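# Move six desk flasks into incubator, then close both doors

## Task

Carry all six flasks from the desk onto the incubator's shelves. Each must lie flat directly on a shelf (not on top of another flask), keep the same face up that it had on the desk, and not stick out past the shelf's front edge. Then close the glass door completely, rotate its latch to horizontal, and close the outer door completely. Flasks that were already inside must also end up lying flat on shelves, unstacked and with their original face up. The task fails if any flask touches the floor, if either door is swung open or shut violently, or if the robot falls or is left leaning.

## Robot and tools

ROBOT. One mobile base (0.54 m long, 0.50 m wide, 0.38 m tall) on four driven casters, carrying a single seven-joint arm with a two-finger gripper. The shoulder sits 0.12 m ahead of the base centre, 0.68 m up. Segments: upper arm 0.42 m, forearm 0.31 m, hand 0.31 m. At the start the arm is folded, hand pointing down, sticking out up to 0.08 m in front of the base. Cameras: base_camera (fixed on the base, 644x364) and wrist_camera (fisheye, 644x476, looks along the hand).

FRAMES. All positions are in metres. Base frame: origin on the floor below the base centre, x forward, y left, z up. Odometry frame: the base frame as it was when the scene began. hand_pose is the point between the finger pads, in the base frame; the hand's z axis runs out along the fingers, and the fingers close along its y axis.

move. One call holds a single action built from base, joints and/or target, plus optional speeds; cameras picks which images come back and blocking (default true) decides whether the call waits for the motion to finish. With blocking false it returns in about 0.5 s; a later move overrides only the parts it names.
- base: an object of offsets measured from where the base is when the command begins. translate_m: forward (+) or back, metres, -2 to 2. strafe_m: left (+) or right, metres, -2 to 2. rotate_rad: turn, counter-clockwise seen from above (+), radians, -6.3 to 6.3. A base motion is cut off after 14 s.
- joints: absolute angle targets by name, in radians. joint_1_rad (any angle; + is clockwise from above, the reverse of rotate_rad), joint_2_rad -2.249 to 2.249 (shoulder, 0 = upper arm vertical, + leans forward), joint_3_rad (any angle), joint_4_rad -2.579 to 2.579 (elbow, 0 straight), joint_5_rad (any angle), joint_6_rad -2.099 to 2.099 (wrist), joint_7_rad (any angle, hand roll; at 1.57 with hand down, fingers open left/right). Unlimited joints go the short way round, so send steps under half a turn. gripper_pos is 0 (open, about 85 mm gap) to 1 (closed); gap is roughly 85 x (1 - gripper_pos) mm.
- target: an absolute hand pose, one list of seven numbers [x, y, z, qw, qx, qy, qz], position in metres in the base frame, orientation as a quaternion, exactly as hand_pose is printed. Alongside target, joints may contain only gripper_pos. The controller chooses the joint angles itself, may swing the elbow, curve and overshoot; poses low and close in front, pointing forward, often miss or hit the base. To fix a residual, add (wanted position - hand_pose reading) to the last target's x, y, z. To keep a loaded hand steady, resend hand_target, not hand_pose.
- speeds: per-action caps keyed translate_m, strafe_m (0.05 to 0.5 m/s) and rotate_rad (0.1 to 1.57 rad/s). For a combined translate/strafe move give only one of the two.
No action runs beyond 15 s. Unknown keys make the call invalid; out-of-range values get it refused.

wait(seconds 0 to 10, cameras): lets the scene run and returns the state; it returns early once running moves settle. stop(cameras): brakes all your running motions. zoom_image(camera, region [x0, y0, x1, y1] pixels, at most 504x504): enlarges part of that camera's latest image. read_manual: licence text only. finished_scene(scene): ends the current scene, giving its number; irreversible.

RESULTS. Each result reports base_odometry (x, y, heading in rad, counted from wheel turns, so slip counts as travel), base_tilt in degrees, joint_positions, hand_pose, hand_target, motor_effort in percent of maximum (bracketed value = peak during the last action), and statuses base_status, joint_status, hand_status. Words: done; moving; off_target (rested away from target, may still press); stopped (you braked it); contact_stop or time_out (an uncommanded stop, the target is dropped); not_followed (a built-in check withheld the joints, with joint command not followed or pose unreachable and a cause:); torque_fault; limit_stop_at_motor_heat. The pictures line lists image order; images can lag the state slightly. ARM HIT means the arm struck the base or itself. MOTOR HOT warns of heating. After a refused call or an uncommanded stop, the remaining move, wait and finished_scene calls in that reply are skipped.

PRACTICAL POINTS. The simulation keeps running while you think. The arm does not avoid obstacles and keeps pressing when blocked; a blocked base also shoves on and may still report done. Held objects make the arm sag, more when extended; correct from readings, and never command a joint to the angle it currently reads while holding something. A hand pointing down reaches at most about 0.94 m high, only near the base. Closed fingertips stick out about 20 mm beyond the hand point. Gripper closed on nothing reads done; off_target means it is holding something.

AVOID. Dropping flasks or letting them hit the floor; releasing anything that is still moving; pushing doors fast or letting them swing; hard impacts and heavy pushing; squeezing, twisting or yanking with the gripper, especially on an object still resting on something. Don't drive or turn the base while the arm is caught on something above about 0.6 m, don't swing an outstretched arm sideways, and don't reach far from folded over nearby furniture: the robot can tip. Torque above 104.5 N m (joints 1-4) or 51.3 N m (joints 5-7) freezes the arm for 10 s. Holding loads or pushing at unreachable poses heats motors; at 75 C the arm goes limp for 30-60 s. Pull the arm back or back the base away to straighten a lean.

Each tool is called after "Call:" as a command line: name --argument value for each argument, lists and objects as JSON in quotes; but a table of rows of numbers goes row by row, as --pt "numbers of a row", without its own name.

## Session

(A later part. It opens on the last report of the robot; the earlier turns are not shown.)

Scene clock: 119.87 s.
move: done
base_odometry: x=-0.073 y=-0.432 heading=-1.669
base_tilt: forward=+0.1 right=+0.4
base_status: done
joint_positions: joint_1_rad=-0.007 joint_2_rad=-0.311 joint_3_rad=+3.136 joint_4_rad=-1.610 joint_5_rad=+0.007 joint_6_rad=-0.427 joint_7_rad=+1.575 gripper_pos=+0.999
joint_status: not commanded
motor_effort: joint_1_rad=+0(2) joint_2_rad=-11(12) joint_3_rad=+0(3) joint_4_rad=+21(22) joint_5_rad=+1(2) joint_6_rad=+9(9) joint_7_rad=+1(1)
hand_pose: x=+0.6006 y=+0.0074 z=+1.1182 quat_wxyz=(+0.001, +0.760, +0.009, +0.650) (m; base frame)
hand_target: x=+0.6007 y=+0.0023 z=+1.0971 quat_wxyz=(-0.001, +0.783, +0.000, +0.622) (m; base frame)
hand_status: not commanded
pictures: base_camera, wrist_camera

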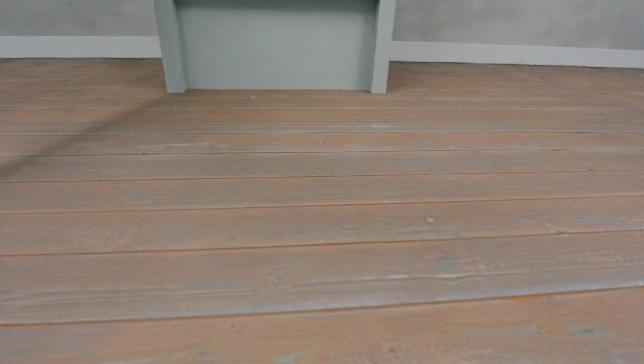

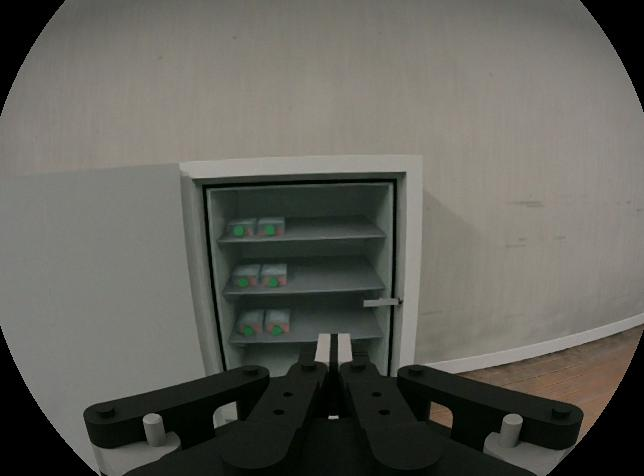

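Call:
move --target '[0.70, 0, 0.72, 0, 0.707, 0, 0.707]' --cameras '[]'

Call:
move --base '{"translate_m":0.55,"strafe_m":-0.155}'

Scene clock: 131.60 s.
move: done
base_odometry: x=-0.073 y=-0.432 heading=-1.669
base_tilt: forward=+0.2 right=+0.4
base_status: not commanded
joint_positions: joint_1_rad=-0.007 joint_2_rad=+0.585 joint_3_rad=+3.139 joint_4_rad=-2.413 joint_5_rad=+0.007 joint_6_rad=+1.382 joint_7_rad=+1.575 gripper_pos=+0.999
joint_status: not commanded
motor_effort: joint_1_rad=+0(0) joint_2_rad=-29(31) joint_3_rad=-1(2) joint_4_rad=+7(22) joint_5_rad=+1(1) joint_6_rad=+9(9) joint_7_rad=+0(1)
hand_pose: x=+0.7073 y=+0.0090 z=+0.7076 quat_wxyz=(-0.004, +0.723, +0.007, +0.691) (m; base frame)
hand_target: x=+0.7000 y=+0.0000 z=+0.7200 quat_wxyz=(+0.000, +0.707, +0.000, +0.707) (m; base frame)
hand_status: done (0.017 m and 2.7 deg from the pose sent, 0.410 m and 9.0 deg at the start)
pictures: none
No camera images: "cameras" was empty.

Scene clock: 134.03 s.
move: done
base_odometry: x=-0.282 y=-0.964 heading=-1.670
base_tilt: forward=+0.2 right=+0.4
base_status: done
joint_positions: joint_1_rad=-0.007 joint_2_rad=+0.588 joint_3_rad=+3.142 joint_4_rad=-2.418 joint_5_rad=+0.007 joint_6_rad=+1.387 joint_7_rad=+1.575 gripper_pos=+0.999
joint_status: not commanded
motor_effort: joint_1_rad=+0(2) joint_2_rad=-29(30) joint_3_rad=-1(2) joint_4_rad=+8(9) joint_5_rad=+1(1) joint_6_rad=+8(9) joint_7_rad=+1(1)
hand_pose: x=+0.7059 y=+0.0076 z=+0.7052 quat_wxyz=(-0.003, +0.724, +0.007, +0.690) (m; base frame)
hand_target: x=+0.7000 y=+0.0000 z=+0.7200 quat_wxyz=(+0.000, +0.707, +0.000, +0.707) (m; base frame)
hand_status: not commanded
pictures: base_camera, wrist_camera

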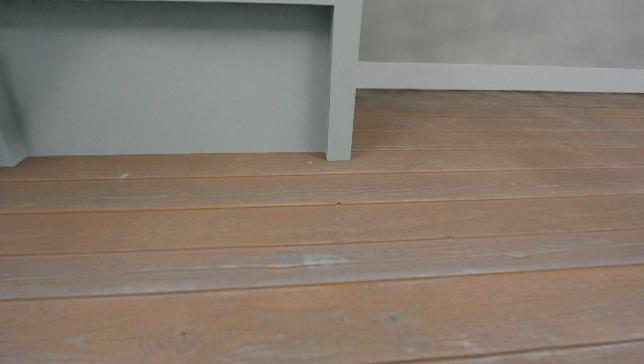

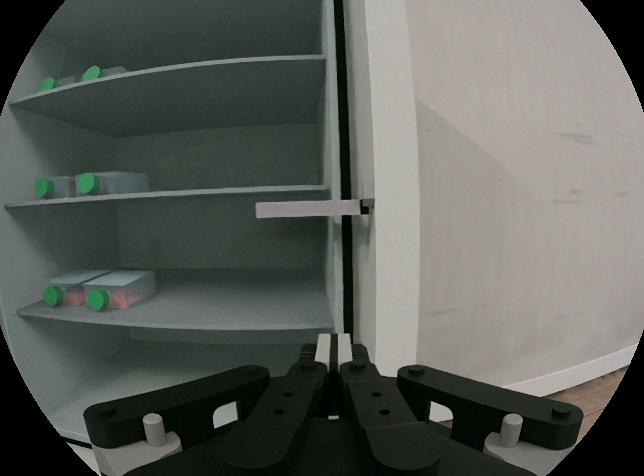

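Call:
move --base '{"strafe_m":0.062}' --speeds '{"strafe_m":0.1}' --cameras '[]'

Call:
move --base '{"translate_m":0.18}' --speeds '{"translate_m":0.1}'

Call:
move --base '{"translate_m":0.03}' --speeds '{"translate_m":0.05}'

Scene clock: 138.90 s.
move: done
base_odometry: x=-0.220 y=-0.970 heading=-1.670
base_tilt: forward=+0.1 right=+0.4
base_status: done
joint_positions: joint_1_rad=-0.007 joint_2_rad=+0.588 joint_3_rad=+3.145 joint_4_rad=-2.418 joint_5_rad=+0.007 joint_6_rad=+1.387 joint_7_rad=+1.575 gripper_pos=+0.999
joint_status: not commanded
motor_effort: joint_1_rad=+0(2) joint_2_rad=-28(30) joint_3_rad=-1(2) joint_4_rad=+7(8) joint_5_rad=+1(2) joint_6_rad=+8(9) joint_7_rad=+1(1)
hand_pose: x=+0.7059 y=+0.0060 z=+0.7052 quat_wxyz=(-0.001, +0.724, +0.007, +0.690) (m; base frame)
hand_target: x=+0.7000 y=+0.0000 z=+0.7200 quat_wxyz=(+0.000, +0.707, +0.000, +0.707) (m; base frame)
hand_status: not commanded
pictures: none
No camera images: "cameras" was empty.

Scene clock: 141.27 s.
move: done
base_odometry: x=-0.237 y=-1.150 heading=-1.670
base_tilt: forward=+0.1 right=+0.4
base_status: done
joint_positions: joint_1_rad=-0.007 joint_2_rad=+0.589 joint_3_rad=+3.145 joint_4_rad=-2.420 joint_5_rad=+0.007 joint_6_rad=+1.388 joint_7_rad=+1.575 gripper_pos=+0.999
joint_status: not commanded
motor_effort: joint_1_rad=+0(1) joint_2_rad=-29(31) joint_3_rad=-1(1) joint_4_rad=+7(9) joint_5_rad=+1(1) joint_6_rad=+8(9) joint_7_rad=+1(1)
hand_pose: x=+0.7054 y=+0.0059 z=+0.7045 quat_wxyz=(-0.001, +0.724, +0.007, +0.689) (m; base frame)
hand_target: x=+0.7000 y=+0.0000 z=+0.7200 quat_wxyz=(+0.000, +0.707, +0.000, +0.707) (m; base frame)
hand_status: not commanded
pictures: base_camera, wrist_camera

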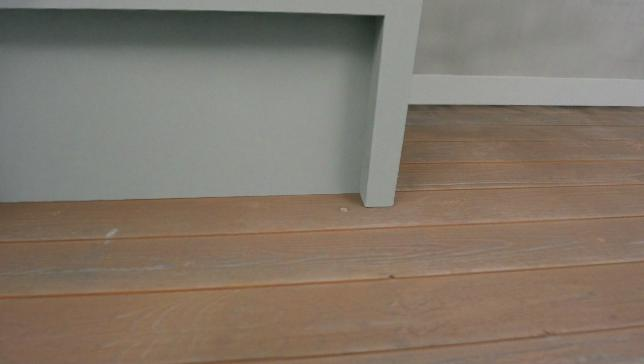

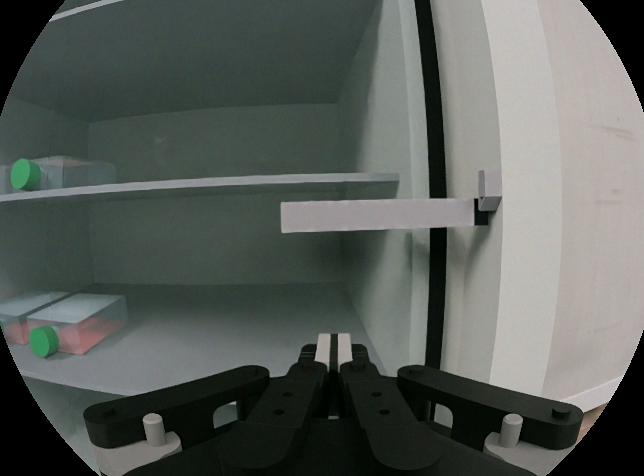

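Scene clock: 142.33 s.
move: done
base_odometry: x=-0.240 y=-1.180 heading=-1.669
base_tilt: forward=+0.1 right=+0.4
base_status: done
joint_positions: joint_1_rad=-0.007 joint_2_rad=+0.590 joint_3_rad=+3.145 joint_4_rad=-2.420 joint_5_rad=+0.007 joint_6_rad=+1.388 joint_7_rad=+1.575 gripper_pos=+0.999
joint_status: not commanded
motor_effort: joint_1_rad=+0(2) joint_2_rad=-28(30) joint_3_rad=-1(2) joint_4_rad=+7(8) joint_5_rad=+1(1) joint_6_rad=+9(9) joint_7_rad=+1(1)
hand_pose: x=+0.7052 y=+0.0059 z=+0.7041 quat_wxyz=(-0.001, +0.725, +0.007, +0.689) (m; base frame)
hand_target: x=+0.7000 y=+0.0000 z=+0.7200 quat_wxyz=(+0.000, +0.707, +0.000, +0.707) (m; base frame)
hand_status: not commanded
pictures: base_camera, wrist_camera

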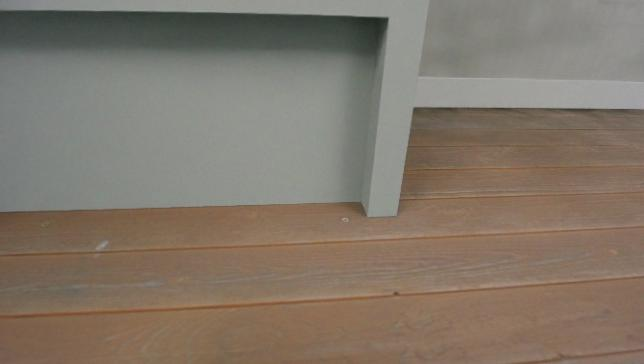

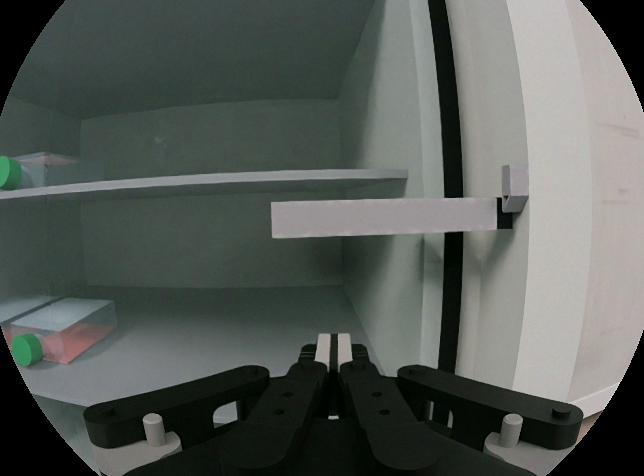

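Call:
move --base '{"translate_m":0.015}' --speeds '{"translate_m":0.05}' --cameras '[]'

Call:
move --target '[0.70, 0, 0.77, 0, 0.707, 0, 0.707]'

Call:
move --target '[0.70, 0, 0.81, 0, 0.707, 0, 0.707]'

Scene clock: 146.07 s.
move: done
base_odometry: x=-0.241 y=-1.195 heading=-1.669
base_tilt: forward=+0.2 right=+0.4
base_status: done
joint_positions: joint_1_rad=-0.007 joint_2_rad=+0.590 joint_3_rad=+3.145 joint_4_rad=-2.420 joint_5_rad=+0.007 joint_6_rad=+1.388 joint_7_rad=+1.575 gripper_pos=+0.999
joint_status: not commanded
motor_effort: joint_1_rad=+0(1) joint_2_rad=-29(30) joint_3_rad=-1(1) joint_4_rad=+7(9) joint_5_rad=+1(2) joint_6_rad=+8(9) joint_7_rad=+1(1)
hand_pose: x=+0.7051 y=+0.0059 z=+0.7039 quat_wxyz=(-0.001, +0.725, +0.007, +0.689) (m; base frame)
hand_target: x=+0.7000 y=+0.0000 z=+0.7200 quat_wxyz=(+0.000, +0.707, +0.000, +0.707) (m; base frame)
hand_status: not commanded
pictures: none
No camera images: "cameras" was empty.

Scene clock: 147.20 s.
move: off_target
base_odometry: x=-0.241 y=-1.195 heading=-1.669
base_tilt: forward=+0.1 right=+0.4
base_status: not commanded
joint_positions: joint_1_rad=-0.007 joint_2_rad=+0.456 joint_3_rad=+3.145 joint_4_rad=-2.418 joint_5_rad=+0.007 joint_6_rad=+1.279 joint_7_rad=+1.575 gripper_pos=+0.999
joint_status: not commanded
motor_effort: joint_1_rad=+0(1) joint_2_rad=-30(32) joint_3_rad=-1(2) joint_4_rad=+14(15) joint_5_rad=+1(2) joint_6_rad=+12(16) joint_7_rad=+1(1)
hand_pose: x=+0.6985 y=+0.0058 z=+0.7487 quat_wxyz=(-0.001, +0.716, +0.007, +0.698) (m; base frame)
hand_target: x=+0.7000 y=+0.0000 z=+0.7700 quat_wxyz=(+0.000, +0.707, +0.000, +0.707) (m; base frame)
hand_status: off_target (0.022 m and 1.6 deg from the pose sent, 0.067 m and 3.0 deg at the start)
pictures: base_camera, wrist_camera

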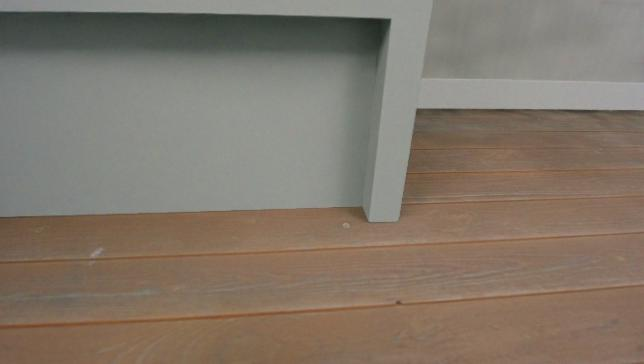

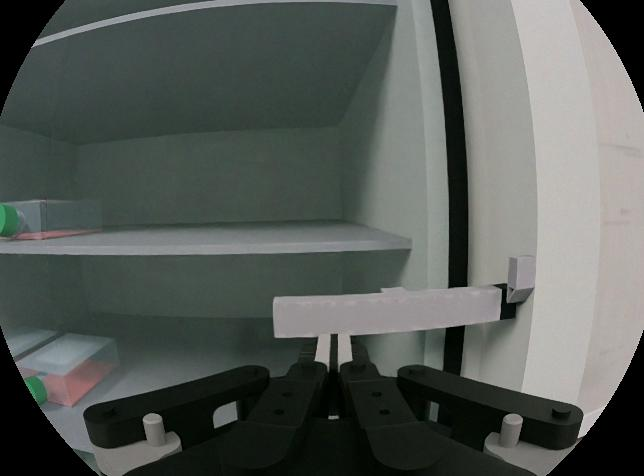

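Scene clock: 148.53 s.
move: done
base_odometry: x=-0.241 y=-1.195 heading=-1.669
base_tilt: forward=+0.2 right=+0.4
base_status: not commanded
joint_positions: joint_1_rad=-0.007 joint_2_rad=+0.293 joint_3_rad=+3.145 joint_4_rad=-2.361 joint_5_rad=+0.007 joint_6_rad=+1.144 joint_7_rad=+1.575 gripper_pos=+0.999
joint_status: not commanded
motor_effort: joint_1_rad=+0(1) joint_2_rad=-24(31) joint_3_rad=-1(1) joint_4_rad=+13(14) joint_5_rad=+1(2) joint_6_rad=+9(12) joint_7_rad=+0(1)
hand_pose: x=+0.6987 y=+0.0056 z=+0.8256 quat_wxyz=(+0.000, +0.685, +0.006, +0.728) (m; base frame)
hand_target: x=+0.7000 y=+0.0000 z=+0.8100 quat_wxyz=(+0.000, +0.707, +0.000, +0.707) (m; base frame)
hand_status: done (0.017 m and 3.5 deg from the pose sent, 0.062 m and 1.6 deg at the start)
pictures: base_camera, wrist_camera

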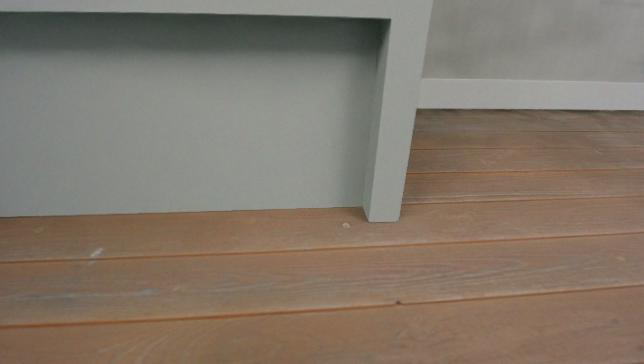

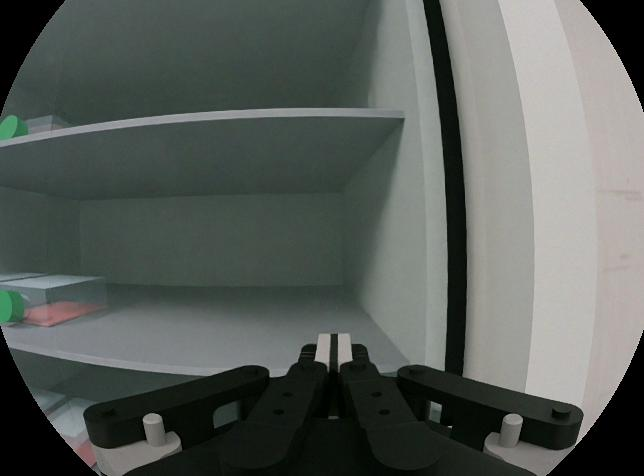

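Call:
move --base '{"strafe_m":-0.05}' --speeds '{"strafe_m":0.06}'

Call:
move --base '{"translate_m":-0.15}' --speeds '{"translate_m":0.15}'

Scene clock: 151.83 s.
move: done
base_odometry: x=-0.291 y=-1.190 heading=-1.669
base_tilt: forward=+0.1 right=+0.4
base_status: done
joint_positions: joint_1_rad=-0.007 joint_2_rad=+0.293 joint_3_rad=+3.146 joint_4_rad=-2.361 joint_5_rad=+0.007 joint_6_rad=+1.141 joint_7_rad=+1.575 gripper_pos=+0.999
joint_status: not commanded
motor_effort: joint_1_rad=+0(2) joint_2_rad=-25(25) joint_3_rad=-1(2) joint_4_rad=+13(14) joint_5_rad=+1(2) joint_6_rad=+8(9) joint_7_rad=+1(1)
hand_pose: x=+0.6988 y=+0.0051 z=+0.8248 quat_wxyz=(+0.000, +0.686, +0.006, +0.727) (m; base frame)
hand_target: x=+0.7000 y=+0.0000 z=+0.8100 quat_wxyz=(+0.000, +0.707, +0.000, +0.707) (m; base frame)
hand_status: not commanded
pictures: base_camera, wrist_camera

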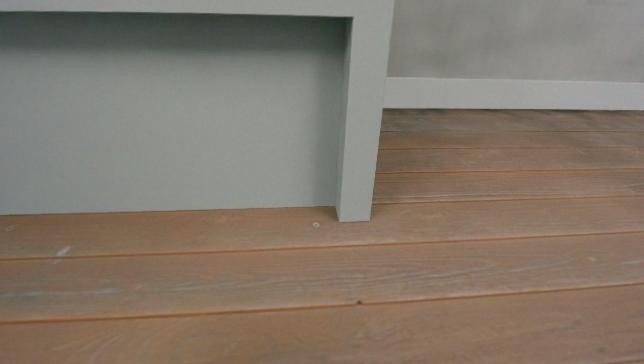

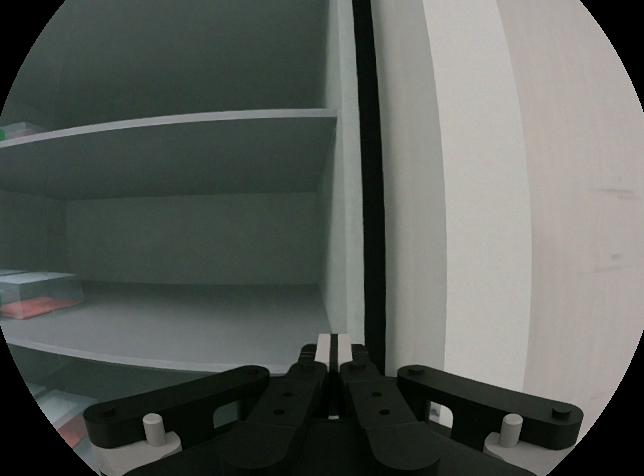

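Scene clock: 153.50 s.
move: done
base_odometry: x=-0.277 y=-1.041 heading=-1.669
base_tilt: forward=+0.1 right=+0.4
base_status: done
joint_positions: joint_1_rad=-0.007 joint_2_rad=+0.294 joint_3_rad=+3.146 joint_4_rad=-2.360 joint_5_rad=+0.007 joint_6_rad=+1.140 joint_7_rad=+1.575 gripper_pos=+0.999
joint_status: not commanded
motor_effort: joint_1_rad=+0(1) joint_2_rad=-25(26) joint_3_rad=-1(2) joint_4_rad=+13(14) joint_5_rad=+1(1) joint_6_rad=+9(9) joint_7_rad=+0(1)
hand_pose: x=+0.6989 y=+0.0051 z=+0.8243 quat_wxyz=(+0.000, +0.687, +0.006, +0.727) (m; base frame)
hand_target: x=+0.7000 y=+0.0000 z=+0.8100 quat_wxyz=(+0.000, +0.707, +0.000, +0.707) (m; base frame)
hand_status: not commanded
pictures: base_camera, wrist_camera

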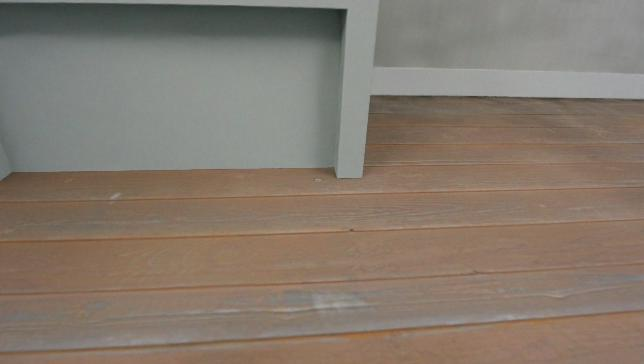

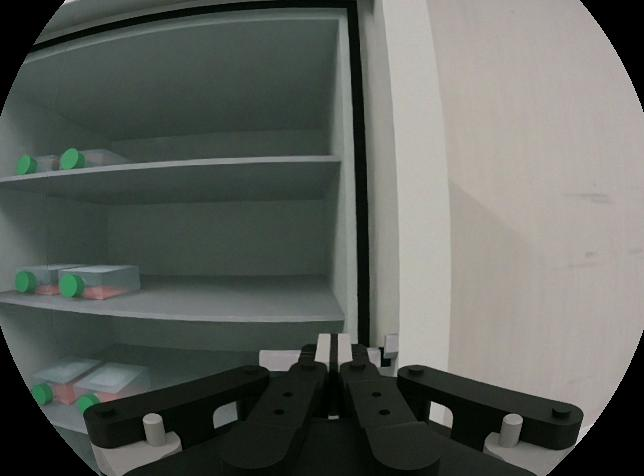

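Call:
move --target '[0.70, 0, 0.72, 0, 0.707, 0, 0.707]' --cameras '[]'

Call:
move --base '{"strafe_m":0.045,"translate_m":0.165}' --speeds '{"translate_m":0.1}' --cameras '[]'

Call:
move --base '{"translate_m":0.02}' --speeds '{"translate_m":0.05}'

Scene clock: 158.27 s.
move: done
base_odometry: x=-0.277 y=-1.041 heading=-1.669
base_tilt: forward=+0.1 right=+0.4
base_status: not commanded
joint_positions: joint_1_rad=-0.007 joint_2_rad=+0.588 joint_3_rad=+3.146 joint_4_rad=-2.413 joint_5_rad=+0.007 joint_6_rad=+1.383 joint_7_rad=+1.575 gripper_pos=+0.999
joint_status: not commanded
motor_effort: joint_1_rad=+0(0) joint_2_rad=-28(30) joint_3_rad=-1(1) joint_4_rad=+7(13) joint_5_rad=+1(1) joint_6_rad=+8(9) joint_7_rad=+1(1)
hand_pose: x=+0.7074 y=+0.0055 z=+0.7061 quat_wxyz=(-0.001, +0.724, +0.007, +0.690) (m; base frame)
hand_target: x=+0.7000 y=+0.0000 z=+0.7200 quat_wxyz=(+0.000, +0.707, +0.000, +0.707) (m; base frame)
hand_status: done (0.017 m and 2.8 deg from the pose sent, 0.104 m and 3.3 deg at the start)
pictures: none
No camera images: "cameras" was empty.

Scene clock: 160.53 s.
move: done
base_odometry: x=-0.248 y=-1.209 heading=-1.668
base_tilt: forward=+0.1 right=+0.4
base_status: done
joint_positions: joint_1_rad=-0.007 joint_2_rad=+0.588 joint_3_rad=+3.146 joint_4_rad=-2.418 joint_5_rad=+0.007 joint_6_rad=+1.385 joint_7_rad=+1.575 gripper_pos=+0.999
joint_status: not commanded
motor_effort: joint_1_rad=+0(2) joint_2_rad=-28(30) joint_3_rad=-1(2) joint_4_rad=+7(9) joint_5_rad=+1(2) joint_6_rad=+9(9) joint_7_rad=+0(1)
hand_pose: x=+0.7058 y=+0.0054 z=+0.7046 quat_wxyz=(-0.001, +0.725, +0.006, +0.689) (m; base frame)
hand_target: x=+0.7000 y=+0.0000 z=+0.7200 quat_wxyz=(+0.000, +0.707, +0.000, +0.707) (m; base frame)
hand_status: not commanded
pictures: none
No camera images: "cameras" was empty.

Scene clock: 161.33 s.
move: done
base_odometry: x=-0.250 y=-1.229 heading=-1.668
base_tilt: forward=+0.1 right=+0.4
base_status: done
joint_positions: joint_1_rad=-0.007 joint_2_rad=+0.581 joint_3_rad=+3.146 joint_4_rad=-2.450 joint_5_rad=+0.007 joint_6_rad=+1.403 joint_7_rad=+1.575 gripper_pos=+0.999
joint_status: not commanded
motor_effort: joint_1_rad=+0(1) joint_2_rad=-26(29) joint_3_rad=-1(1) joint_4_rad=+10(14) joint_5_rad=+1(2) joint_6_rad=+8(9) joint_7_rad=+1(1)
hand_pose: x=+0.6955 y=+0.0054 z=+0.7030 quat_wxyz=(-0.001, +0.727, +0.006, +0.686) (m; base frame)
hand_target: x=+0.7000 y=+0.0000 z=+0.7200 quat_wxyz=(+0.000, +0.707, +0.000, +0.707) (m; base frame)
hand_status: not commanded
pictures: base_camera, wrist_camera

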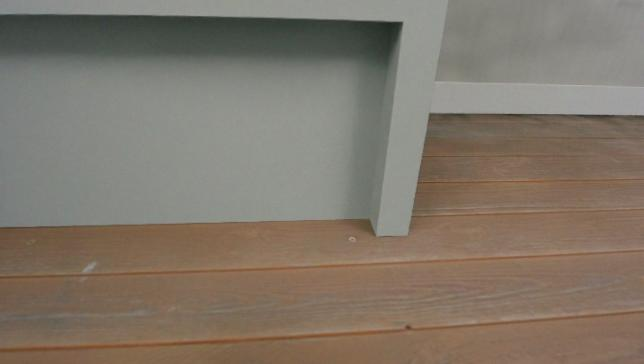

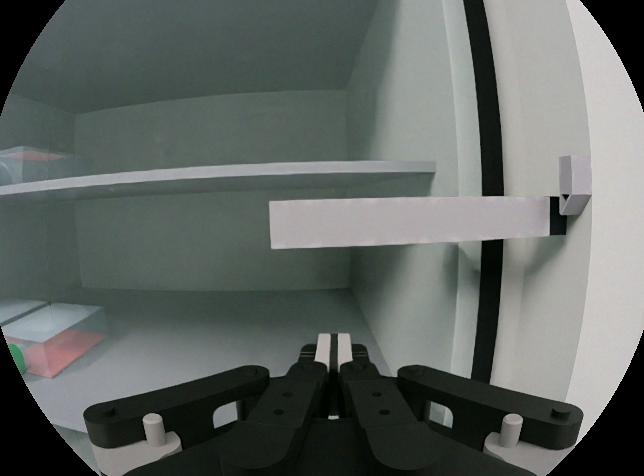

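Call:
move --base '{"translate_m":-0.006}' --cameras '[]'

Call:
move --target '[0.705, 0, 0.77, 0, 0.707, 0, 0.707]'

Call:
move --target '[0.705, 0, 0.80, 0, 0.707, 0, 0.707]'

Scene clock: 164.10 s.
move: done
base_odometry: x=-0.249 y=-1.223 heading=-1.668
base_tilt: forward=+0.2 right=+0.4
base_status: done
joint_positions: joint_1_rad=-0.007 joint_2_rad=+0.585 joint_3_rad=+3.146 joint_4_rad=-2.445 joint_5_rad=+0.007 joint_6_rad=+1.403 joint_7_rad=+1.575 gripper_pos=+0.999
joint_status: not commanded
motor_effort: joint_1_rad=+0(2) joint_2_rad=-28(30) joint_3_rad=-1(2) joint_4_rad=+6(10) joint_5_rad=+1(1) joint_6_rad=+8(9) joint_7_rad=+0(1)
hand_pose: x=+0.6971 y=+0.0054 z=+0.7025 quat_wxyz=(-0.001, +0.727, +0.006, +0.687) (m; base frame)
hand_target: x=+0.7000 y=+0.0000 z=+0.7200 quat_wxyz=(+0.000, +0.707, +0.000, +0.707) (m; base frame)
hand_status: not commanded
pictures: none
No camera images: "cameras" was empty.

Scene clock: 165.20 s.
move: off_target
base_odometry: x=-0.249 y=-1.223 heading=-1.668
base_tilt: forward=+0.2 right=+0.4
base_status: not commanded
joint_positions: joint_1_rad=-0.007 joint_2_rad=+0.461 joint_3_rad=+3.146 joint_4_rad=-2.420 joint_5_rad=+0.007 joint_6_rad=+1.277 joint_7_rad=+1.575 gripper_pos=+0.999
joint_status: not commanded
motor_effort: joint_1_rad=+0(1) joint_2_rad=-31(31) joint_3_rad=-1(2) joint_4_rad=+13(13) joint_5_rad=+1(2) joint_6_rad=+12(14) joint_7_rad=+1(1)
hand_pose: x=+0.6981 y=+0.0052 z=+0.7446 quat_wxyz=(+0.000, +0.719, +0.006, +0.695) (m; base frame)
hand_target: x=+0.7050 y=+0.0000 z=+0.7700 quat_wxyz=(+0.000, +0.707, +0.000, +0.707) (m; base frame)
hand_status: off_target (0.027 m and 2.0 deg from the pose sent, 0.068 m and 3.3 deg at the start)
pictures: base_camera, wrist_camera

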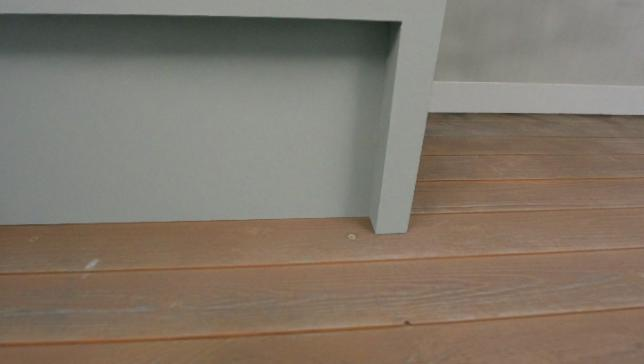

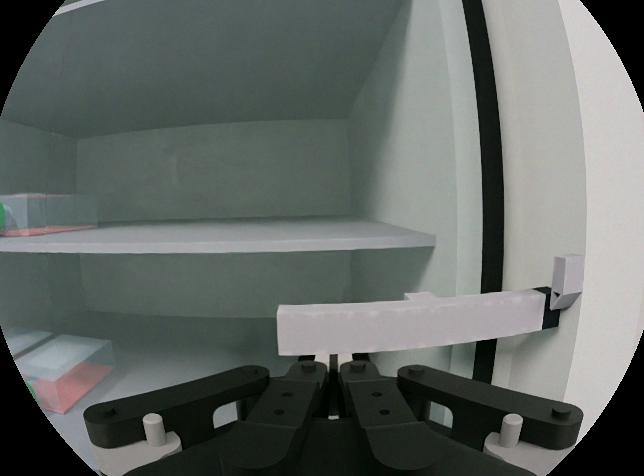

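Scene clock: 166.10 s.
move: off_target
base_odometry: x=-0.249 y=-1.223 heading=-1.668
base_tilt: forward=+0.2 right=+0.4
base_status: not commanded
joint_positions: joint_1_rad=-0.007 joint_2_rad=+0.396 joint_3_rad=+3.146 joint_4_rad=-2.400 joint_5_rad=+0.007 joint_6_rad=+1.129 joint_7_rad=+1.575 gripper_pos=+0.999
joint_status: not commanded
motor_effort: joint_1_rad=+0(1) joint_2_rad=-34(34) joint_3_rad=-1(1) joint_4_rad=+17(17) joint_5_rad=+0(1) joint_6_rad=+15(16) joint_7_rad=+0(1)
hand_pose: x=+0.6978 y=+0.0050 z=+0.7446 quat_wxyz=(+0.000, +0.740, +0.006, +0.672) (m; base frame)
hand_target: x=+0.7050 y=+0.0000 z=+0.8000 quat_wxyz=(+0.000, +0.707, +0.000, +0.707) (m; base frame)
hand_status: off_target (0.056 m and 5.5 deg from the pose sent, 0.056 m and 2.0 deg at the start)
pictures: base_camera, wrist_camera

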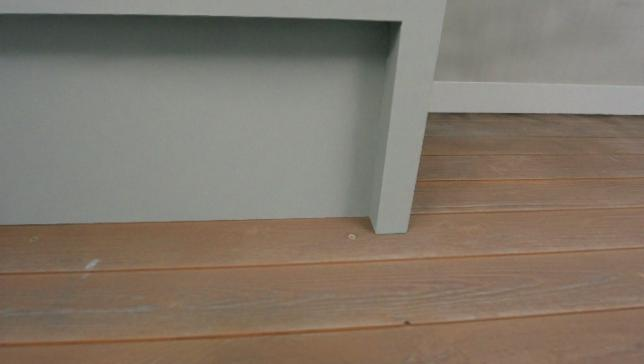

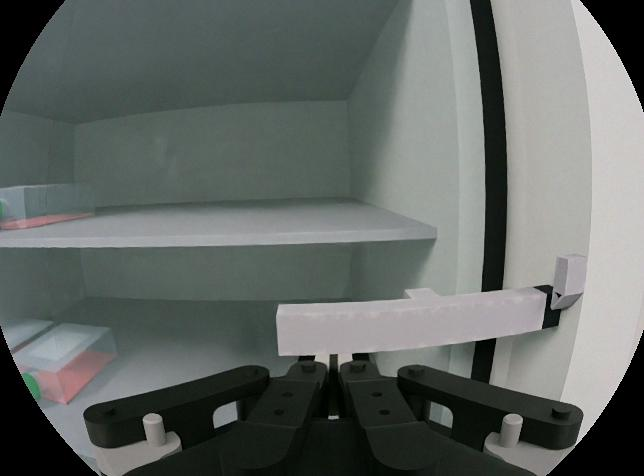

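Call:
move --target '[0.71, 0, 0.83, 0, 0.707, 0, 0.707]'

Call:
move --target '[0.71, 0, 0.86, 0, 0.707, 0, 0.707]'

Scene clock: 168.80 s.
move: off_target
base_odometry: x=-0.249 y=-1.223 heading=-1.668
base_tilt: forward=+0.1 right=+0.4
base_status: not commanded
joint_positions: joint_1_rad=-0.007 joint_2_rad=+0.335 joint_3_rad=+3.146 joint_4_rad=-2.370 joint_5_rad=+0.007 joint_6_rad=+0.974 joint_7_rad=+1.575 gripper_pos=+0.999
joint_status: not commanded
motor_effort: joint_1_rad=+1(2) joint_2_rad=-36(36) joint_3_rad=+0(1) joint_4_rad=+24(24) joint_5_rad=+0(1) joint_6_rad=+18(19) joint_7_rad=+0(1)
hand_pose: x=+0.6976 y=+0.0048 z=+0.7446 quat_wxyz=(+0.000, +0.761, +0.007, +0.648) (m; base frame)
hand_target: x=+0.7100 y=+0.0000 z=+0.8300 quat_wxyz=(+0.000, +0.707, +0.000, +0.707) (m; base frame)
hand_status: off_target (0.086 m and 9.2 deg from the pose sent, 0.086 m and 5.5 deg at the start)
pictures: base_camera, wrist_camera

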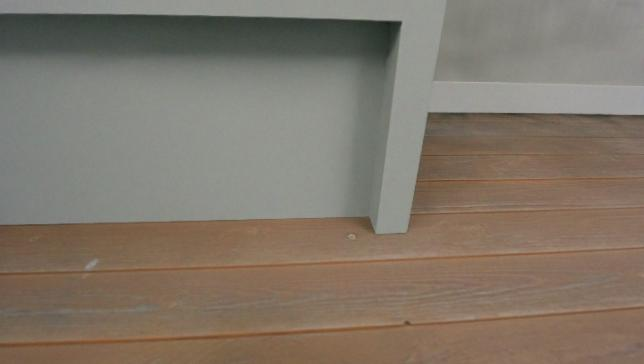

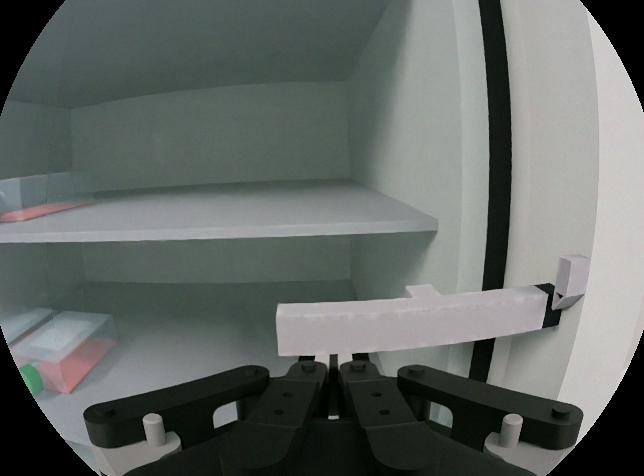

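Scene clock: 169.87 s.
move: off_target
base_odometry: x=-0.249 y=-1.223 heading=-1.668
base_tilt: forward=+0.1 right=+0.4
base_status: not commanded
joint_positions: joint_1_rad=-0.006 joint_2_rad=+0.177 joint_3_rad=+3.149 joint_4_rad=-2.291 joint_5_rad=+0.007 joint_6_rad=+0.869 joint_7_rad=+1.575 gripper_pos=+0.999
joint_status: not commanded
motor_effort: joint_1_rad=+0(2) joint_2_rad=-22(39) joint_3_rad=-1(2) joint_4_rad=+22(32) joint_5_rad=+1(2) joint_6_rad=+11(20) joint_7_rad=+1(1)
hand_pose: x=+0.7006 y=+0.0023 z=+0.8414 quat_wxyz=(+0.002, +0.717, +0.005, +0.697) (m; base frame)
hand_target: x=+0.7100 y=+0.0000 z=+0.8600 quat_wxyz=(+0.000, +0.707, +0.000, +0.707) (m; base frame)
hand_status: off_target (0.021 m and 1.7 deg from the pose sent, 0.116 m and 9.2 deg at the start)
pictures: base_camera, wrist_camera

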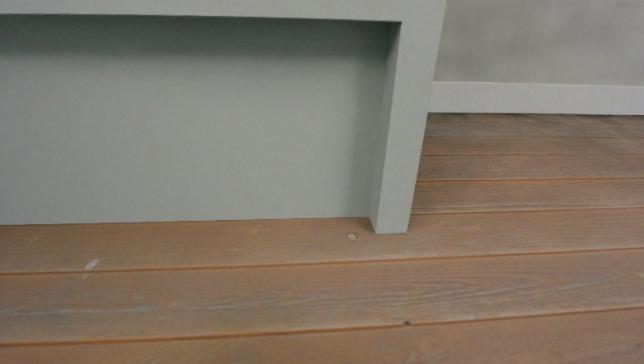

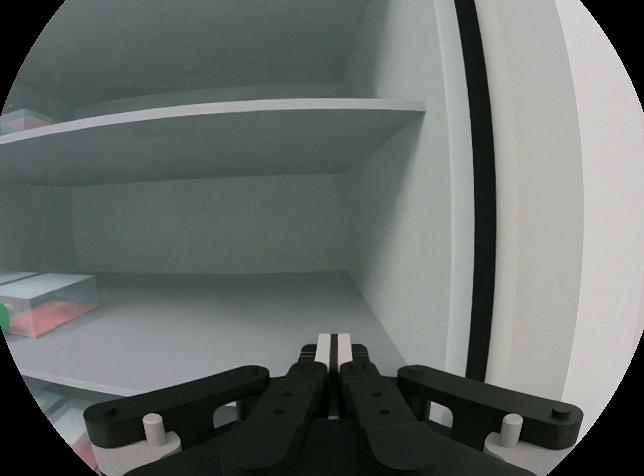

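Call:
move --target '[0.705, 0, 0.82, 0, 0.707, 0, 0.707]' --cameras '[]'

Call:
move --base '{"strafe_m":-0.045}' --speeds '{"strafe_m":0.06}' --cameras '[]'

Call:
move --base '{"translate_m":-0.15}' --speeds '{"translate_m":0.15}'

Scene clock: 173.93 s.
move: off_target
base_odometry: x=-0.249 y=-1.223 heading=-1.668
base_tilt: forward=+0.1 right=+0.4
base_status: not commanded
joint_positions: joint_1_rad=-0.006 joint_2_rad=+0.220 joint_3_rad=+3.149 joint_4_rad=-2.318 joint_5_rad=+0.007 joint_6_rad=+0.987 joint_7_rad=+1.575 gripper_pos=+0.999
joint_status: not commanded
motor_effort: joint_1_rad=-1(1) joint_2_rad=-17(22) joint_3_rad=-1(2) joint_4_rad=+18(23) joint_5_rad=+2(2) joint_6_rad=+6(11) joint_7_rad=+1(1)
hand_pose: x=+0.7007 y=+0.0025 z=+0.8396 quat_wxyz=(+0.002, +0.700, +0.005, +0.714) (m; base frame)
hand_target: x=+0.7050 y=+0.0000 z=+0.8200 quat_wxyz=(+0.000, +0.707, +0.000, +0.707) (m; base frame)
hand_status: off_target (0.020 m and 1.3 deg from the pose sent, 0.022 m and 1.7 deg at the start)
pictures: none
No camera images: "cameras" was empty.

Scene clock: 175.10 s.
move: done
base_odometry: x=-0.294 y=-1.219 heading=-1.668
base_tilt: forward=+0.1 right=+0.4
base_status: done
joint_positions: joint_1_rad=-0.031 joint_2_rad=+0.240 joint_3_rad=+3.132 joint_4_rad=-2.319 joint_5_rad=+0.012 joint_6_rad=+0.987 joint_7_rad=+1.575 gripper_pos=+0.999
joint_status: not commanded
motor_effort: joint_1_rad=+6(7) joint_2_rad=-21(22) joint_3_rad=+5(6) joint_4_rad=+14(20) joint_5_rad=-3(4) joint_6_rad=+7(8) joint_7_rad=+1(1)
hand_pose: x=+0.7024 y=+0.0278 z=+0.8276 quat_wxyz=(-0.015, +0.707, +0.021, +0.706) (m; base frame)
hand_target: x=+0.7050 y=+0.0000 z=+0.8200 quat_wxyz=(+0.000, +0.707, +0.000, +0.707) (m; base frame)
hand_status: not commanded
pictures: none
No camera images: "cameras" was empty.

Scene clock: 176.77 s.
move: done
base_odometry: x=-0.280 y=-1.069 heading=-1.668
base_tilt: forward=+0.1 right=+0.4
base_status: done
joint_positions: joint_1_rad=-0.015 joint_2_rad=+0.266 joint_3_rad=+3.142 joint_4_rad=-2.319 joint_5_rad=+0.012 joint_6_rad=+0.987 joint_7_rad=+1.575 gripper_pos=+0.999
joint_status: not commanded
motor_effort: joint_1_rad=+0(4) joint_2_rad=-24(27) joint_3_rad=-1(3) joint_4_rad=+14(15) joint_5_rad=+1(3) joint_6_rad=+9(9) joint_7_rad=+1(1)
hand_pose: x=+0.7067 y=+0.0131 z=+0.8123 quat_wxyz=(-0.005, +0.717, +0.013, +0.697) (m; base frame)
hand_target: x=+0.7050 y=+0.0000 z=+0.8200 quat_wxyz=(+0.000, +0.707, +0.000, +0.707) (m; base frame)
hand_status: not commanded
pictures: base_camera, wrist_camera

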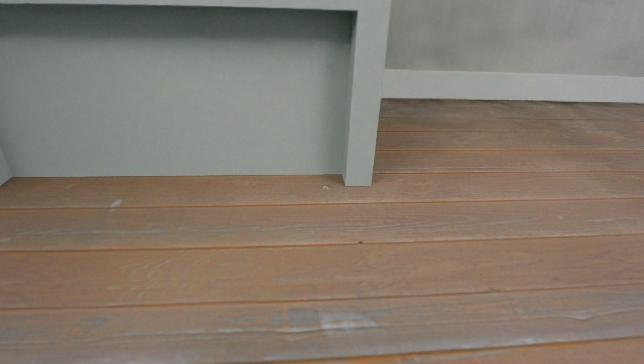

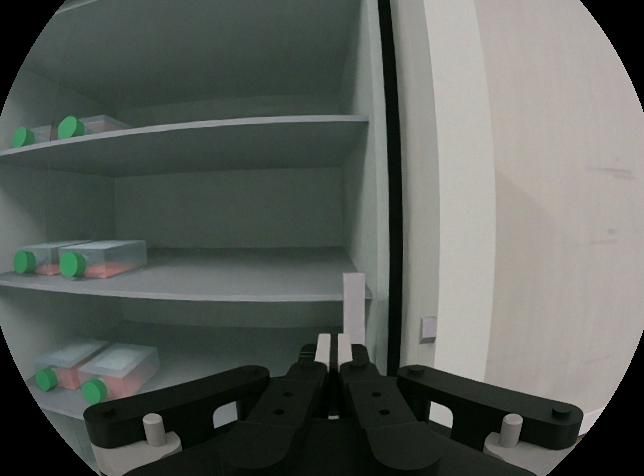

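Call:
move --target '[0.70, 0, 0.80, 0, 0.707, 0, 0.707]' --cameras '[]'

Call:
move --base '{"strafe_m":-0.02,"translate_m":0.06}' --joints '{"gripper_pos":0.5}' --speeds '{"translate_m":0.1}'

Scene clock: 180.57 s.
move: done
base_odometry: x=-0.280 y=-1.069 heading=-1.668
base_tilt: forward=+0.1 right=+0.4
base_status: not commanded
joint_positions: joint_1_rad=-0.015 joint_2_rad=+0.313 joint_3_rad=+3.142 joint_4_rad=-2.347 joint_5_rad=+0.012 joint_6_rad=+1.054 joint_7_rad=+1.575 gripper_pos=+0.999
joint_status: not commanded
motor_effort: joint_1_rad=+0(0) joint_2_rad=-25(27) joint_3_rad=-1(1) joint_4_rad=+12(14) joint_5_rad=+0(1) joint_6_rad=+9(9) joint_7_rad=+1(1)
hand_pose: x=+0.7053 y=+0.0132 z=+0.7925 quat_wxyz=(-0.005, +0.719, +0.013, +0.695) (m; base frame)
hand_target: x=+0.7000 y=+0.0000 z=+0.8000 quat_wxyz=(+0.000, +0.707, +0.000, +0.707) (m; base frame)
hand_status: done (0.016 m and 2.5 deg from the pose sent, 0.019 m and 2.2 deg at the start)
pictures: none
No camera images: "cameras" was empty.

Scene clock: 181.73 s.
move: done
base_odometry: x=-0.306 y=-1.127 heading=-1.668
base_tilt: forward=+0.1 right=+0.4
base_status: done
joint_positions: joint_1_rad=-0.014 joint_2_rad=+0.317 joint_3_rad=+3.142 joint_4_rad=-2.347 joint_5_rad=+0.012 joint_6_rad=+1.054 joint_7_rad=+1.575 gripper_pos=+0.500
joint_status: all done
motor_effort: joint_1_rad=+0(2) joint_2_rad=-26(27) joint_3_rad=-1(1) joint_4_rad=+13(14) joint_5_rad=+1(1) joint_6_rad=+8(9) joint_7_rad=+0(1)
hand_pose: x=+0.7055 y=+0.0126 z=+0.7901 quat_wxyz=(-0.005, +0.721, +0.012, +0.693) (m; base frame)
hand_target: x=+0.7000 y=+0.0000 z=+0.8000 quat_wxyz=(+0.000, +0.707, +0.000, +0.707) (m; base frame)
hand_status: not commanded
pictures: base_camera, wrist_camera

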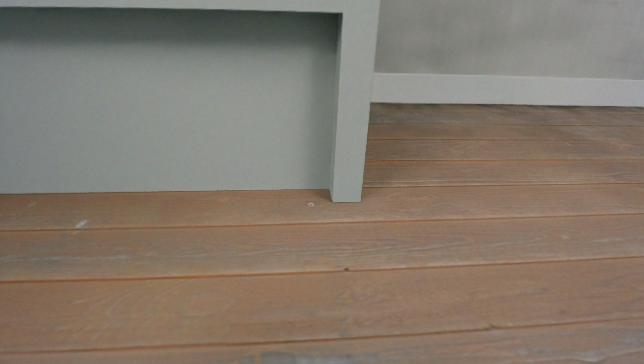

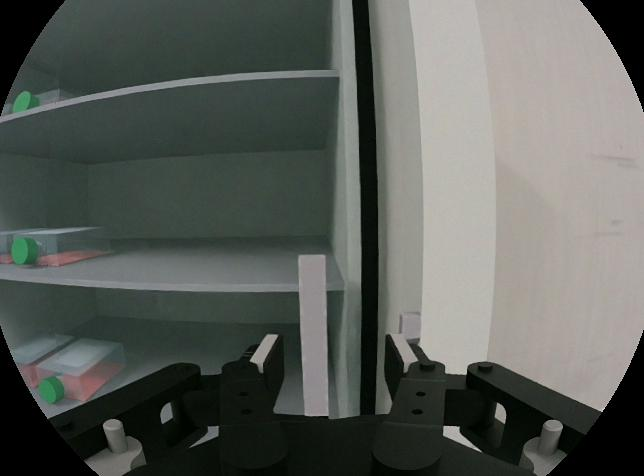

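Call:
move --base '{"strafe_m":0.013,"translate_m":0.065}' --speeds '{"translate_m":0.08}' --cameras '["wrist_camera"]'

Call:
move --base '{"translate_m":0.01}' --joints '{"gripper_pos":0.85}'

Scene clock: 184.37 s.
move: done
base_odometry: x=-0.299 y=-1.193 heading=-1.668
base_tilt: forward=+0.1 right=+0.4
base_status: done
joint_positions: joint_1_rad=-0.014 joint_2_rad=+0.318 joint_3_rad=+3.143 joint_4_rad=-2.348 joint_5_rad=+0.012 joint_6_rad=+1.054 joint_7_rad=+1.575 gripper_pos=+0.500
joint_status: not commanded
motor_effort: joint_1_rad=+0(2) joint_2_rad=-25(27) joint_3_rad=-1(2) joint_4_rad=+13(14) joint_5_rad=+1(1) joint_6_rad=+9(9) joint_7_rad=+1(1)
hand_pose: x=+0.7055 y=+0.0122 z=+0.7893 quat_wxyz=(-0.005, +0.721, +0.012, +0.693) (m; base frame)
hand_target: x=+0.7000 y=+0.0000 z=+0.8000 quat_wxyz=(+0.000, +0.707, +0.000, +0.707) (m; base frame)
hand_status: not commanded
pictures: wrist_camera

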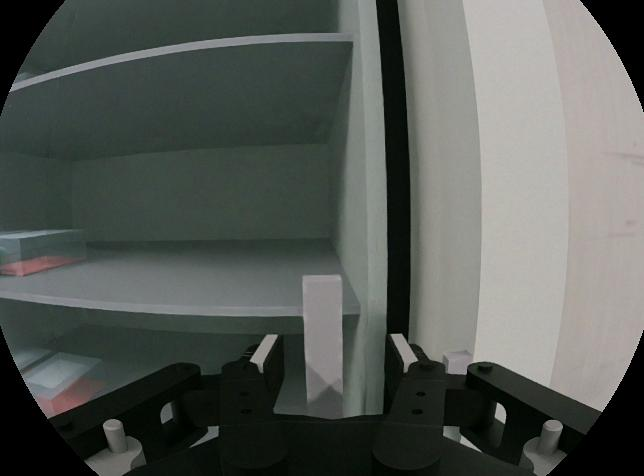

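Scene clock: 185.13 s.
move: done
base_odometry: x=-0.300 y=-1.204 heading=-1.668
base_tilt: forward=+0.1 right=+0.4
base_status: done
joint_positions: joint_1_rad=-0.018 joint_2_rad=+0.319 joint_3_rad=+3.142 joint_4_rad=-2.348 joint_5_rad=+0.014 joint_6_rad=+1.055 joint_7_rad=+1.575 gripper_pos=+0.837
joint_status: all done
motor_effort: joint_1_rad=+3(6) joint_2_rad=-24(27) joint_3_rad=+2(4) joint_4_rad=+12(14) joint_5_rad=-2(4) joint_6_rad=+8(9) joint_7_rad=+0(1)
hand_pose: x=+0.7054 y=+0.0158 z=+0.7888 quat_wxyz=(-0.007, +0.722, +0.015, +0.692) (m; base frame)
hand_target: x=+0.7000 y=+0.0000 z=+0.8000 quat_wxyz=(+0.000, +0.707, +0.000, +0.707) (m; base frame)
hand_status: not commanded
pictures: base_camera, wrist_camera

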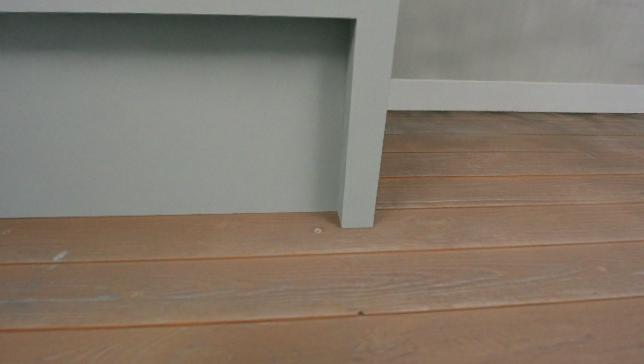

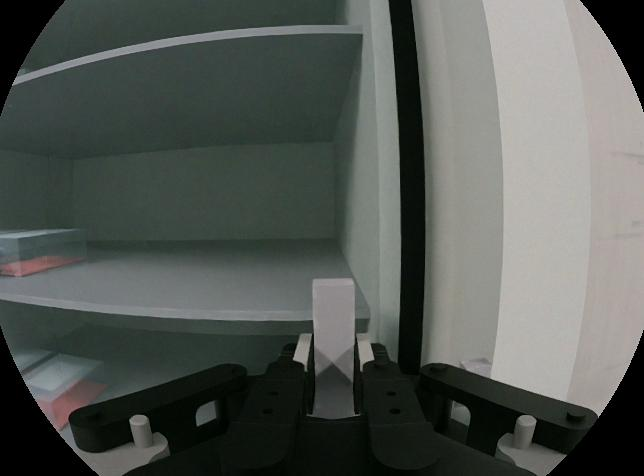

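Call:
move --joints '{"gripper_pos":0.93}' --cameras '[]'

Call:
move --base '{"translate_m":-0.09,"strafe_m":0.134,"rotate_rad":-0.18}' --speeds '{"translate_m":0.08,"rotate_rad":0.1}'

Scene clock: 187.90 s.
move: off_target
base_odometry: x=-0.300 y=-1.204 heading=-1.668
base_tilt: forward=+0.1 right=+0.4
base_status: not commanded
joint_positions: joint_1_rad=-0.018 joint_2_rad=+0.319 joint_3_rad=+3.142 joint_4_rad=-2.348 joint_5_rad=+0.014 joint_6_rad=+1.055 joint_7_rad=+1.575 gripper_pos=+0.852
joint_status: gripper_pos off_target (ended at +0.852, target +0.930)
motor_effort: joint_1_rad=+2(2) joint_2_rad=-24(24) joint_3_rad=+2(2) joint_4_rad=+12(13) joint_5_rad=-2(2) joint_6_rad=+8(8) joint_7_rad=-1(1)
hand_pose: x=+0.7054 y=+0.0160 z=+0.7888 quat_wxyz=(-0.007, +0.721, +0.015, +0.692) (m; base frame)
hand_target: x=+0.7000 y=+0.0000 z=+0.8000 quat_wxyz=(+0.000, +0.707, +0.000, +0.707) (m; base frame)
hand_status: not commanded
pictures: none
No camera images: "cameras" was empty.

Scene clock: 190.40 s.
move: done
base_odometry: x=-0.158 y=-1.127 heading=-1.849
base_tilt: forward=+0.2 right=+0.4
base_status: done
joint_positions: joint_1_rad=-0.018 joint_2_rad=+0.319 joint_3_rad=+3.142 joint_4_rad=-2.349 joint_5_rad=+0.016 joint_6_rad=+1.056 joint_7_rad=+1.575 gripper_pos=+0.852
joint_status: not commanded
motor_effort: joint_1_rad=+2(8) joint_2_rad=-25(26) joint_3_rad=+1(7) joint_4_rad=+13(15) joint_5_rad=-1(6) joint_6_rad=+8(9) joint_7_rad=+0(1)
hand_pose: x=+0.7050 y=+0.0162 z=+0.7887 quat_wxyz=(-0.007, +0.721, +0.016, +0.692) (m; base frame)
hand_target: x=+0.7000 y=+0.0000 z=+0.8000 quat_wxyz=(+0.000, +0.707, +0.000, +0.707) (m; base frame)
hand_status: not commanded
pictures: base_camera, wrist_camera

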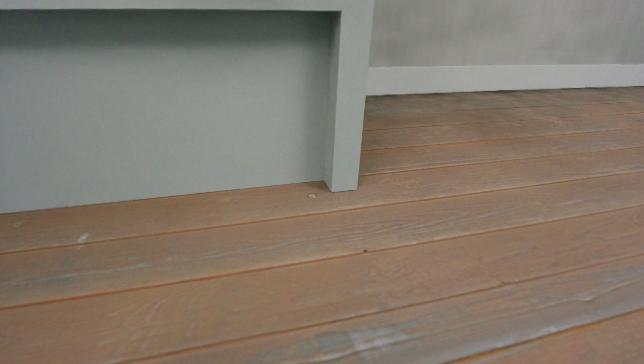

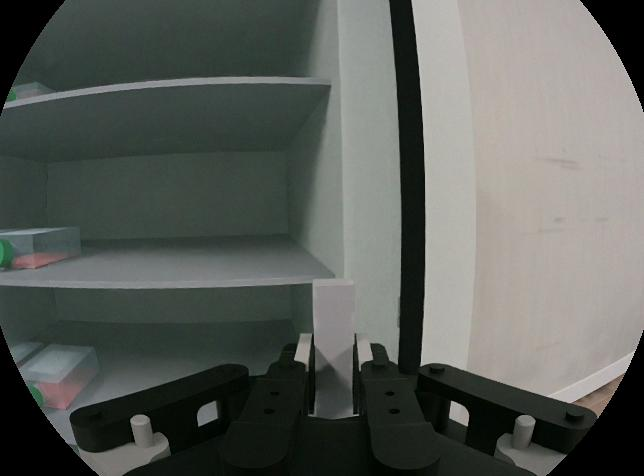

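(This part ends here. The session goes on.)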